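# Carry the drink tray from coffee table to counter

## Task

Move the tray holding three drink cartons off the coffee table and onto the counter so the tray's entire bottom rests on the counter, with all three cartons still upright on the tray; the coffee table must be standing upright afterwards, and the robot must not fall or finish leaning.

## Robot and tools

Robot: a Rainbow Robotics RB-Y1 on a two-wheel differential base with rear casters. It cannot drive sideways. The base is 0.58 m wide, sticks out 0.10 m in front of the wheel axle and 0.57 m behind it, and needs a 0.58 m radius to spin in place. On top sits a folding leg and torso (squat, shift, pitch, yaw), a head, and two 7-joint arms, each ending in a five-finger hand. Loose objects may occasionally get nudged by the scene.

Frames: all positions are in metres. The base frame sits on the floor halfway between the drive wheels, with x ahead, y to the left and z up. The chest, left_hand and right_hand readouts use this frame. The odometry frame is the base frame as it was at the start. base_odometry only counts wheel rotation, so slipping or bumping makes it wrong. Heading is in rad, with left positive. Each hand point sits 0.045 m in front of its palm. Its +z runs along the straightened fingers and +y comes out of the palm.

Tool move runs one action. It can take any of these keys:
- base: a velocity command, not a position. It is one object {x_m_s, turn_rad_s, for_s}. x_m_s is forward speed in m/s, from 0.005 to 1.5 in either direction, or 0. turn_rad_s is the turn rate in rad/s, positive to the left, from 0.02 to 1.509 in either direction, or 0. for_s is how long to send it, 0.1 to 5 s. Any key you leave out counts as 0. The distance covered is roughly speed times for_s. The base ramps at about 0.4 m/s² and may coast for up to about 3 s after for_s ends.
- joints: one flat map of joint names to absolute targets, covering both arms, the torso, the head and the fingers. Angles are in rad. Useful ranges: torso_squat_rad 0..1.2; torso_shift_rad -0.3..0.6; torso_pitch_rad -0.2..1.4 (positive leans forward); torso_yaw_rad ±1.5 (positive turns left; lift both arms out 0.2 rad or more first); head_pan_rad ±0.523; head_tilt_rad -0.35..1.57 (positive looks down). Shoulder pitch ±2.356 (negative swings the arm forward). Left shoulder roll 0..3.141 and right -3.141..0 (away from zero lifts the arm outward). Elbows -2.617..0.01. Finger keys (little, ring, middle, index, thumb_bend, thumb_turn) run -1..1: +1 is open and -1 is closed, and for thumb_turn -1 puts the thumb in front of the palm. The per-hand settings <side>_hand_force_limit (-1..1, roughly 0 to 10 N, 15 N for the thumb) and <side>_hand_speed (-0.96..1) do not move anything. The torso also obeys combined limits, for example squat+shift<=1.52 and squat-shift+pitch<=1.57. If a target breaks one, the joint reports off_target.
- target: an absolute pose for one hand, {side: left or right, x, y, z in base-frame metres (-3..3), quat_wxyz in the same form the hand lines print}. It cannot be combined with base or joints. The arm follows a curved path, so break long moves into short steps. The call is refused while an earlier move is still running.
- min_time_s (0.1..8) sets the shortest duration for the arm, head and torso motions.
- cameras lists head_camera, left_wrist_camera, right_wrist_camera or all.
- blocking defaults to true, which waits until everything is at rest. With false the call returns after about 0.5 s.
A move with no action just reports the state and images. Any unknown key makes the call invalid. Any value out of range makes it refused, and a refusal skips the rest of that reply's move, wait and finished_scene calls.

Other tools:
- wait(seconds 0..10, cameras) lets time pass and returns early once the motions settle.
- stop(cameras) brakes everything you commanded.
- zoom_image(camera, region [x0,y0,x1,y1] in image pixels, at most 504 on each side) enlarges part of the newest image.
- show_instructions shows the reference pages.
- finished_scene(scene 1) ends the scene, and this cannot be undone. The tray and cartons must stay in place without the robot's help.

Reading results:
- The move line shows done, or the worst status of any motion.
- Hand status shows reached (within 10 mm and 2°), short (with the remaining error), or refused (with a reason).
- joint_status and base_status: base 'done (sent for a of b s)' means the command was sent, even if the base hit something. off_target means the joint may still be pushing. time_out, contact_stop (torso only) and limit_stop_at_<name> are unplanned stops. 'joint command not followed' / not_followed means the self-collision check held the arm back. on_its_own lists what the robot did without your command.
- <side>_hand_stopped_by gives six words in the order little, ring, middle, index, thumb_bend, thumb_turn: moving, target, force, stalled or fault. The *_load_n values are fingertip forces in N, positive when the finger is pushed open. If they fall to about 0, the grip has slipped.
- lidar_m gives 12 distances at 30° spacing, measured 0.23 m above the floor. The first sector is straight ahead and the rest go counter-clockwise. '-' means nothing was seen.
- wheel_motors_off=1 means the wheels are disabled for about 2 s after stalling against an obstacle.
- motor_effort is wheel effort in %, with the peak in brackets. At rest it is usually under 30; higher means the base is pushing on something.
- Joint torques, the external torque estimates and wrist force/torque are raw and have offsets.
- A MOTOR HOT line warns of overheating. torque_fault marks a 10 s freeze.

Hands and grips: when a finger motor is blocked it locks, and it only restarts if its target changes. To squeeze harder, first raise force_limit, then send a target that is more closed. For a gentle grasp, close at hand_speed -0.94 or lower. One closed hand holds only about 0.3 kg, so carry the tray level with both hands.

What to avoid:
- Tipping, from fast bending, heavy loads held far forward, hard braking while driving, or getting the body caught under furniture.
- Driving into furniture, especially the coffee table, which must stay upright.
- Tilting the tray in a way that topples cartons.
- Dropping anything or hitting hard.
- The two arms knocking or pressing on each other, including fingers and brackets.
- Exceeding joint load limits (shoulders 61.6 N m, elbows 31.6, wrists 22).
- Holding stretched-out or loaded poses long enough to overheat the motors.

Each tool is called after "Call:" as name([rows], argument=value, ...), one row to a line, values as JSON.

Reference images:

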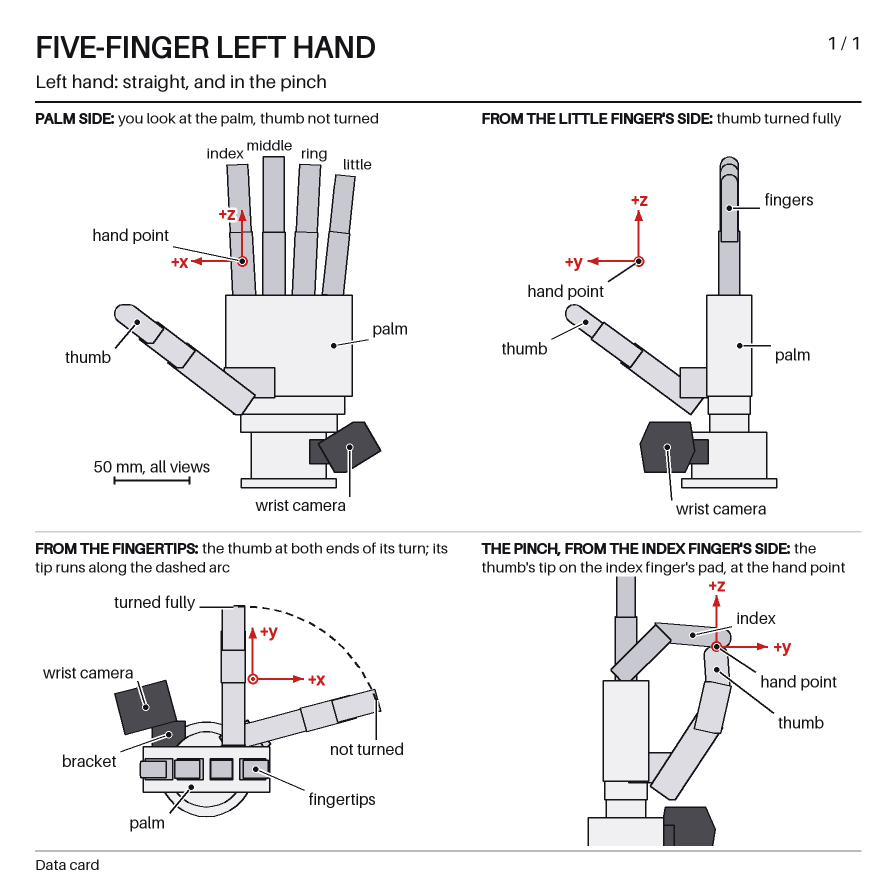

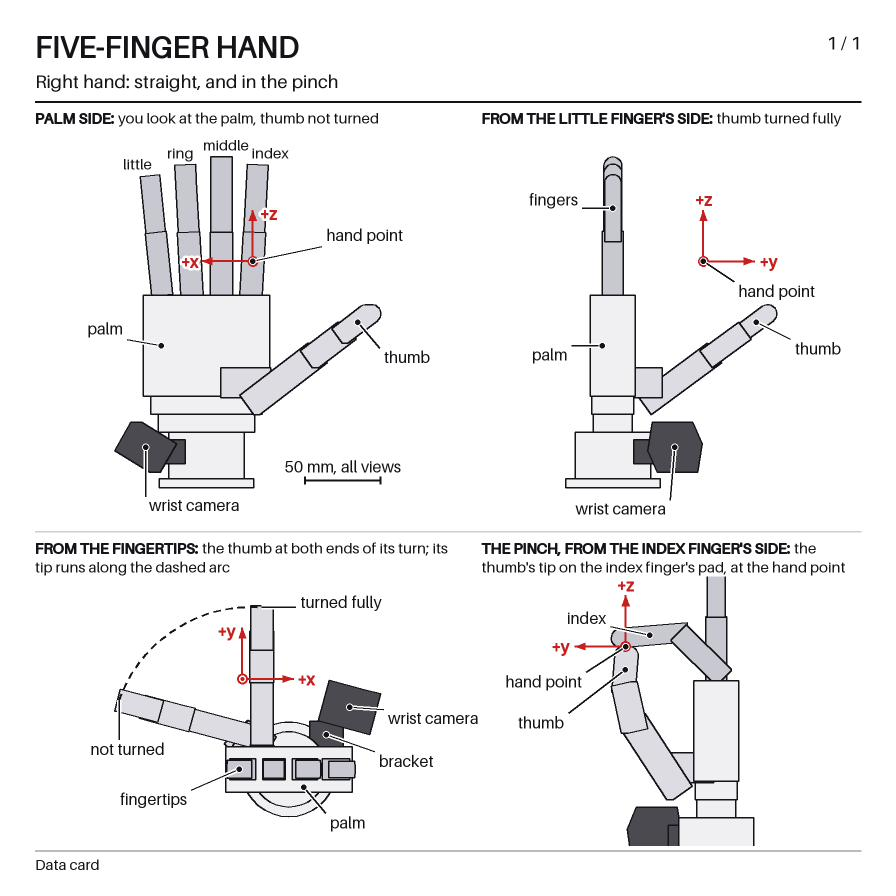

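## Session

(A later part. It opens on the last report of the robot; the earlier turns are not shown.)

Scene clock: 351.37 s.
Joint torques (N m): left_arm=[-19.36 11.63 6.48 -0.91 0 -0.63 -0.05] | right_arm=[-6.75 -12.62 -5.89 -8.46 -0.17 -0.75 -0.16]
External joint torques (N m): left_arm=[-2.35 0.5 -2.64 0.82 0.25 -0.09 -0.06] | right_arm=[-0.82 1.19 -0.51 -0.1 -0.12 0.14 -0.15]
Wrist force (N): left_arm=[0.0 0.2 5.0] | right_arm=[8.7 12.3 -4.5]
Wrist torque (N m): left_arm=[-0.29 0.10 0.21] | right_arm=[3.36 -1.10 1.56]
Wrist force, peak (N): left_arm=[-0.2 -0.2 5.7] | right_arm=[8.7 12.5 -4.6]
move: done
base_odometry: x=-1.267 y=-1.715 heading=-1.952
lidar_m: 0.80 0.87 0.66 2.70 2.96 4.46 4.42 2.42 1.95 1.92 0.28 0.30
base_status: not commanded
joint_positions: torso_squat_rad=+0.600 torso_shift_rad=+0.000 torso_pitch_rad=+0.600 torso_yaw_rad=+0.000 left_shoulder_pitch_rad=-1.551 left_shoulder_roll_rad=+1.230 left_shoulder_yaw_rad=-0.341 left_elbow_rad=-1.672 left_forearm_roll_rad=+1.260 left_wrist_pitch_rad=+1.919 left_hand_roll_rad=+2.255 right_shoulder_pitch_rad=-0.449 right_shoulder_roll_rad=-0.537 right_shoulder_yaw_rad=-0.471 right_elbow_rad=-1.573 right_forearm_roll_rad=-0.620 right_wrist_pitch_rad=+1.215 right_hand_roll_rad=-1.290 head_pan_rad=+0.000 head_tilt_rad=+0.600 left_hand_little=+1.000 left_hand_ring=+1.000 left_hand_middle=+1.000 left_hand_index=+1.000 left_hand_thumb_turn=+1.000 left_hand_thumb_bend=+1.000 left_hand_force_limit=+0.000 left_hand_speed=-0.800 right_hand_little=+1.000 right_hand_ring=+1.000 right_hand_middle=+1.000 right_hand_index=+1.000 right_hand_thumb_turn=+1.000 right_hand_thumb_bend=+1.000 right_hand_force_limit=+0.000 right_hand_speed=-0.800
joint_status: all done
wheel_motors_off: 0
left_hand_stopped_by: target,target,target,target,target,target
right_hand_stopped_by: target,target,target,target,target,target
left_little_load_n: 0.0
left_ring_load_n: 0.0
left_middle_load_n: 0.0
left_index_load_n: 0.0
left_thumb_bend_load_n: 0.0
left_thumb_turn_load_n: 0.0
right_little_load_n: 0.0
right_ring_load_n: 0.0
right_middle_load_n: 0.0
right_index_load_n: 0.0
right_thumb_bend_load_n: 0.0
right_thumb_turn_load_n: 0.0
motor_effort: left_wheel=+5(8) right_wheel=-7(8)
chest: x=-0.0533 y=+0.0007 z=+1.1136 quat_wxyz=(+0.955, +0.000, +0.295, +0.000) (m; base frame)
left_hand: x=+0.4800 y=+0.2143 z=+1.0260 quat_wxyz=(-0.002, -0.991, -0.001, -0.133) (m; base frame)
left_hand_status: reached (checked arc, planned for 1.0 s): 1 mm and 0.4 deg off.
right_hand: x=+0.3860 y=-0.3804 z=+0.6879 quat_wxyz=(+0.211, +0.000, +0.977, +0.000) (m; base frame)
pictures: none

Call:
move(joints={"left_shoulder_pitch_rad": -0.863, "left_shoulder_roll_rad": 0.456, "left_shoulder_yaw_rad": 0.163, "left_elbow_rad": -1.574, "left_forearm_roll_rad": 0.331, "left_wrist_pitch_rad": 1.3, "left_hand_roll_rad": 1.681, "right_shoulder_pitch_rad": -0.863, "right_shoulder_roll_rad": -0.456, "right_shoulder_yaw_rad": -0.163, "right_elbow_rad": -1.574, "right_forearm_roll_rad": -0.331, "right_wrist_pitch_rad": 1.3, "right_hand_roll_rad": -1.681}, min_time_s=2)

Call:
move(target={"side": "left", "x": 0.46, "y": 0.2135, "z": 0.745, "quat_wxyz": [0, 0.9537, 0, 0.3007]}, min_time_s=1)

Call:
move(target={"side": "right", "x": 0.46, "y": -0.1955, "z": 0.745, "quat_wxyz": [0.3007, 0, 0.9537, 0]}, min_time_s=1, cameras=["head_camera"])

Call:
move(target={"side": "left", "x": 0.46, "y": 0.2135, "z": 0.795, "quat_wxyz": [0, 0.9537, 0, 0.3007]}, min_time_s=1)

Call:
move(target={"side": "right", "x": 0.46, "y": -0.1955, "z": 0.795, "quat_wxyz": [0.3007, 0, 0.9537, 0]}, min_time_s=1)

Call:
move(target={"side": "left", "x": 0.46, "y": 0.2135, "z": 0.845, "quat_wxyz": [0, 0.9537, 0, 0.3007]}, min_time_s=1)

Call:
move(target={"side": "right", "x": 0.46, "y": -0.1955, "z": 0.845, "quat_wxyz": [0.3007, 0, 0.9537, 0]}, min_time_s=1)

Call:
move(target={"side": "left", "x": 0.46, "y": 0.2135, "z": 0.895, "quat_wxyz": [0, 0.9537, 0, 0.3007]}, min_time_s=1)

Call:
move(target={"side": "right", "x": 0.46, "y": -0.1955, "z": 0.895, "quat_wxyz": [0.3007, 0, 0.9537, 0]}, min_time_s=1)

Call:
move(target={"side": "left", "x": 0.46, "y": 0.2135, "z": 0.945, "quat_wxyz": [0, 0.9537, 0, 0.3007]}, min_time_s=1)

Call:
move(target={"side": "right", "x": 0.46, "y": -0.1955, "z": 0.945, "quat_wxyz": [0.3007, 0, 0.9537, 0]}, min_time_s=1)

Scene clock: 391.63 s.
Joint torques (N m): left_arm=[-14.6 7.29 3.06 -8.1 0.49 -1.55 -0.25] | right_arm=[-15.85 -7.58 -2.43 -9.49 0.59 -0.82 -0.22]
External joint torques (N m): left_arm=[-0.01 -1.77 -0.78 1.06 0.45 -0.36 -0.27] | right_arm=[-0.99 2.3 1.36 -0.29 0.36 0.35 -0.2]
Wrist force (N): left_arm=[-1.2 0.5 5.1] | right_arm=[9.1 12.1 -4.7]
Wrist torque (N m): left_arm=[-0.18 0.13 -0.09] | right_arm=[3.34 -1.10 1.56]
Wrist force, peak (N): left_arm=[0.4 -0.7 6.1] | right_arm=[9.1 12.5 -4.7]
move: done
base_odometry: x=-1.267 y=-1.715 heading=-1.952
lidar_m: 0.79 0.87 0.66 2.69 2.97 4.46 4.43 2.40 1.94 1.92 0.29 0.29
base_status: not commanded
joint_positions: torso_squat_rad=+0.600 torso_shift_rad=+0.000 torso_pitch_rad=+0.600 torso_yaw_rad=+0.000 left_shoulder_pitch_rad=-0.863 left_shoulder_roll_rad=+0.456 left_shoulder_yaw_rad=+0.163 left_elbow_rad=-1.574 left_forearm_roll_rad=+0.331 left_wrist_pitch_rad=+1.300 left_hand_roll_rad=+1.681 right_shoulder_pitch_rad=-0.863 right_shoulder_roll_rad=-0.456 right_shoulder_yaw_rad=-0.163 right_elbow_rad=-1.574 right_forearm_roll_rad=-0.331 right_wrist_pitch_rad=+1.300 right_hand_roll_rad=-1.681 head_pan_rad=+0.000 head_tilt_rad=+0.600 left_hand_little=+1.000 left_hand_ring=+1.000 left_hand_middle=+1.000 left_hand_index=+1.000 left_hand_thumb_turn=+1.000 left_hand_thumb_bend=+1.000 left_hand_force_limit=+0.000 left_hand_speed=-0.800 right_hand_little=+1.000 right_hand_ring=+1.000 right_hand_middle=+1.000 right_hand_index=+1.000 right_hand_thumb_turn=+1.000 right_hand_thumb_bend=+1.000 right_hand_force_limit=+0.000 right_hand_speed=-0.800
joint_status: all done
wheel_motors_off: 0
left_hand_stopped_by: target,target,target,target,target,target
right_hand_stopped_by: target,target,target,target,target,target
left_little_load_n: 0.0
left_ring_load_n: 0.0
left_middle_load_n: 0.0
left_index_load_n: 0.0
left_thumb_bend_load_n: 0.0
left_thumb_turn_load_n: 0.0
right_little_load_n: 0.0
right_ring_load_n: 0.0
right_middle_load_n: 0.0
right_index_load_n: 0.0
right_thumb_bend_load_n: 0.0
right_thumb_turn_load_n: -0.5
motor_effort: left_wheel=+6(7) right_wheel=-7(7)
chest: x=-0.0533 y=+0.0007 z=+1.1136 quat_wxyz=(+0.955, +0.000, +0.295, +0.000) (m; base frame)
left_hand: x=+0.5301 y=+0.2189 z=+0.7692 quat_wxyz=(-0.016, -0.961, +0.002, -0.276) (m; base frame)
right_hand: x=+0.5298 y=-0.2184 z=+0.7693 quat_wxyz=(+0.276, -0.002, +0.961, +0.015) (m; base frame)
pictures: none

Scene clock: 392.97 s.
Joint torques (N m): left_arm=[-9.19 5.24 1.76 -8.87 0.21 -1.76 0.05] | right_arm=[-15.36 -7.76 -2.32 -9.3 0.57 -0.94 -0.21]
External joint torques (N m): left_arm=[0.55 -1.34 -1.82 0.5 0.3 -0.5 0.03] | right_arm=[-0.5 2.11 1.47 -0.1 0.34 0.24 -0.19]
Wrist force (N): left_arm=[-0.7 0.7 4.7] | right_arm=[9.2 12.3 -4.6]
Wrist torque (N m): left_arm=[-0.13 0.00 0.05] | right_arm=[3.36 -1.12 1.58]
Wrist force, peak (N): left_arm=[-0.8 0.4 5.3] | right_arm=[9.3 12.3 -4.7]
move: done
base_odometry: x=-1.267 y=-1.715 heading=-1.952
lidar_m: 0.79 0.87 0.66 2.70 2.97 4.47 4.42 2.41 1.94 1.92 0.28 0.31
base_status: not commanded
joint_positions: torso_squat_rad=+0.600 torso_shift_rad=+0.000 torso_pitch_rad=+0.600 torso_yaw_rad=+0.000 left_shoulder_pitch_rad=-0.566 left_shoulder_roll_rad=+0.376 left_shoulder_yaw_rad=+0.124 left_elbow_rad=-1.867 left_forearm_roll_rad=+0.231 left_wrist_pitch_rad=+1.227 left_hand_roll_rad=+1.737 right_shoulder_pitch_rad=-0.863 right_shoulder_roll_rad=-0.456 right_shoulder_yaw_rad=-0.163 right_elbow_rad=-1.574 right_forearm_roll_rad=-0.331 right_wrist_pitch_rad=+1.300 right_hand_roll_rad=-1.681 head_pan_rad=+0.000 head_tilt_rad=+0.600 left_hand_little=+1.000 left_hand_ring=+1.000 left_hand_middle=+1.000 left_hand_index=+1.000 left_hand_thumb_turn=+1.000 left_hand_thumb_bend=+1.000 left_hand_force_limit=+0.000 left_hand_speed=-0.800 right_hand_little=+1.000 right_hand_ring=+1.000 right_hand_middle=+1.000 right_hand_index=+1.000 right_hand_thumb_turn=+1.000 right_hand_thumb_bend=+1.000 right_hand_force_limit=+0.000 right_hand_speed=-0.800
joint_status: all done
wheel_motors_off: 0
left_hand_stopped_by: target,target,target,target,target,target
right_hand_stopped_by: target,target,target,target,target,target
left_little_load_n: 0.0
left_ring_load_n: 0.0
left_middle_load_n: 0.0
left_index_load_n: 0.5
left_thumb_bend_load_n: 0.0
left_thumb_turn_load_n: -0.5
right_little_load_n: 0.0
right_ring_load_n: 0.0
right_middle_load_n: 0.0
right_index_load_n: 0.0
right_thumb_bend_load_n: 0.0
right_thumb_turn_load_n: -0.5
motor_effort: left_wheel=+6(7) right_wheel=-7(8)
chest: x=-0.0533 y=+0.0007 z=+1.1136 quat_wxyz=(+0.955, +0.000, +0.295, +0.000) (m; base frame)
left_hand: x=+0.4601 y=+0.2136 z=+0.7452 quat_wxyz=(+0.000, -0.954, +0.000, -0.301) (m; base frame)
left_hand_status: reached (checked arc, planned for 1.0 s): 0 mm and 0.0 deg off.
right_hand: x=+0.5298 y=-0.2184 z=+0.7693 quat_wxyz=(+0.276, -0.002, +0.961, +0.015) (m; base frame)
pictures: none

Scene clock: 394.30 s.
Joint torques (N m): left_arm=[-9.31 5.41 2.44 -8.89 0.25 -1.63 -0.07] | right_arm=[-8.66 -4.85 -2.32 -9.97 0.62 -1.23 -0.16]
External joint torques (N m): left_arm=[0.43 -1.17 -1.14 0.48 0.34 -0.36 -0.08] | right_arm=[1.3 1.67 1 -0.49 0.23 0.01 -0.15]
Wrist force (N): left_arm=[-1.5 0.7 5.0] | right_arm=[9.6 12.0 -4.7]
Wrist torque (N m): left_arm=[-0.22 0.17 0.02] | right_arm=[3.32 -1.18 1.56]
Wrist force, peak (N): left_arm=[-0.9 0.1 5.4] | right_arm=[9.9 12.4 -4.8]
move: done
base_odometry: x=-1.267 y=-1.715 heading=-1.952
lidar_m: 0.79 0.87 0.66 2.70 2.97 4.47 4.43 2.41 1.94 1.92 0.29 0.30
base_status: not commanded
joint_positions: torso_squat_rad=+0.600 torso_shift_rad=+0.000 torso_pitch_rad=+0.600 torso_yaw_rad=+0.000 left_shoulder_pitch_rad=-0.566 left_shoulder_roll_rad=+0.376 left_shoulder_yaw_rad=+0.124 left_elbow_rad=-1.867 left_forearm_roll_rad=+0.231 left_wrist_pitch_rad=+1.227 left_hand_roll_rad=+1.737 right_shoulder_pitch_rad=-0.578 right_shoulder_roll_rad=-0.350 right_shoulder_yaw_rad=-0.089 right_elbow_rad=-1.876 right_forearm_roll_rad=-0.186 right_wrist_pitch_rad=+1.239 right_hand_roll_rad=-1.767 head_pan_rad=+0.000 head_tilt_rad=+0.600 left_hand_little=+1.000 left_hand_ring=+1.000 left_hand_middle=+1.000 left_hand_index=+1.000 left_hand_thumb_turn=+1.000 left_hand_thumb_bend=+1.000 left_hand_force_limit=+0.000 left_hand_speed=-0.800 right_hand_little=+1.000 right_hand_ring=+1.000 right_hand_middle=+1.000 right_hand_index=+1.000 right_hand_thumb_turn=+1.000 right_hand_thumb_bend=+1.000 right_hand_force_limit=+0.000 right_hand_speed=-0.800
joint_status: all done
wheel_motors_off: 0
left_hand_stopped_by: target,target,target,target,target,target
right_hand_stopped_by: target,target,target,target,target,target
left_little_load_n: 0.0
left_ring_load_n: 0.0
left_middle_load_n: 0.0
left_index_load_n: 0.0
left_thumb_bend_load_n: 0.0
left_thumb_turn_load_n: 0.0
right_little_load_n: 0.0
right_ring_load_n: 0.0
right_middle_load_n: 0.0
right_index_load_n: 0.0
right_thumb_bend_load_n: 0.0
right_thumb_turn_load_n: -0.5
motor_effort: left_wheel=+6(7) right_wheel=-7(8)
chest: x=-0.0533 y=+0.0007 z=+1.1136 quat_wxyz=(+0.955, +0.000, +0.295, +0.000) (m; base frame)
left_hand: x=+0.4601 y=+0.2136 z=+0.7452 quat_wxyz=(+0.000, -0.954, +0.000, -0.301) (m; base frame)
right_hand: x=+0.4601 y=-0.1956 z=+0.7452 quat_wxyz=(+0.301, +0.000, +0.954, +0.000) (m; base frame)
right_hand_status: reached (checked arc, planned for 1.0 s): 0 mm and 0.0 deg off.
pictures: head_camera
Images, in order (width x height): head_camera 896x504.

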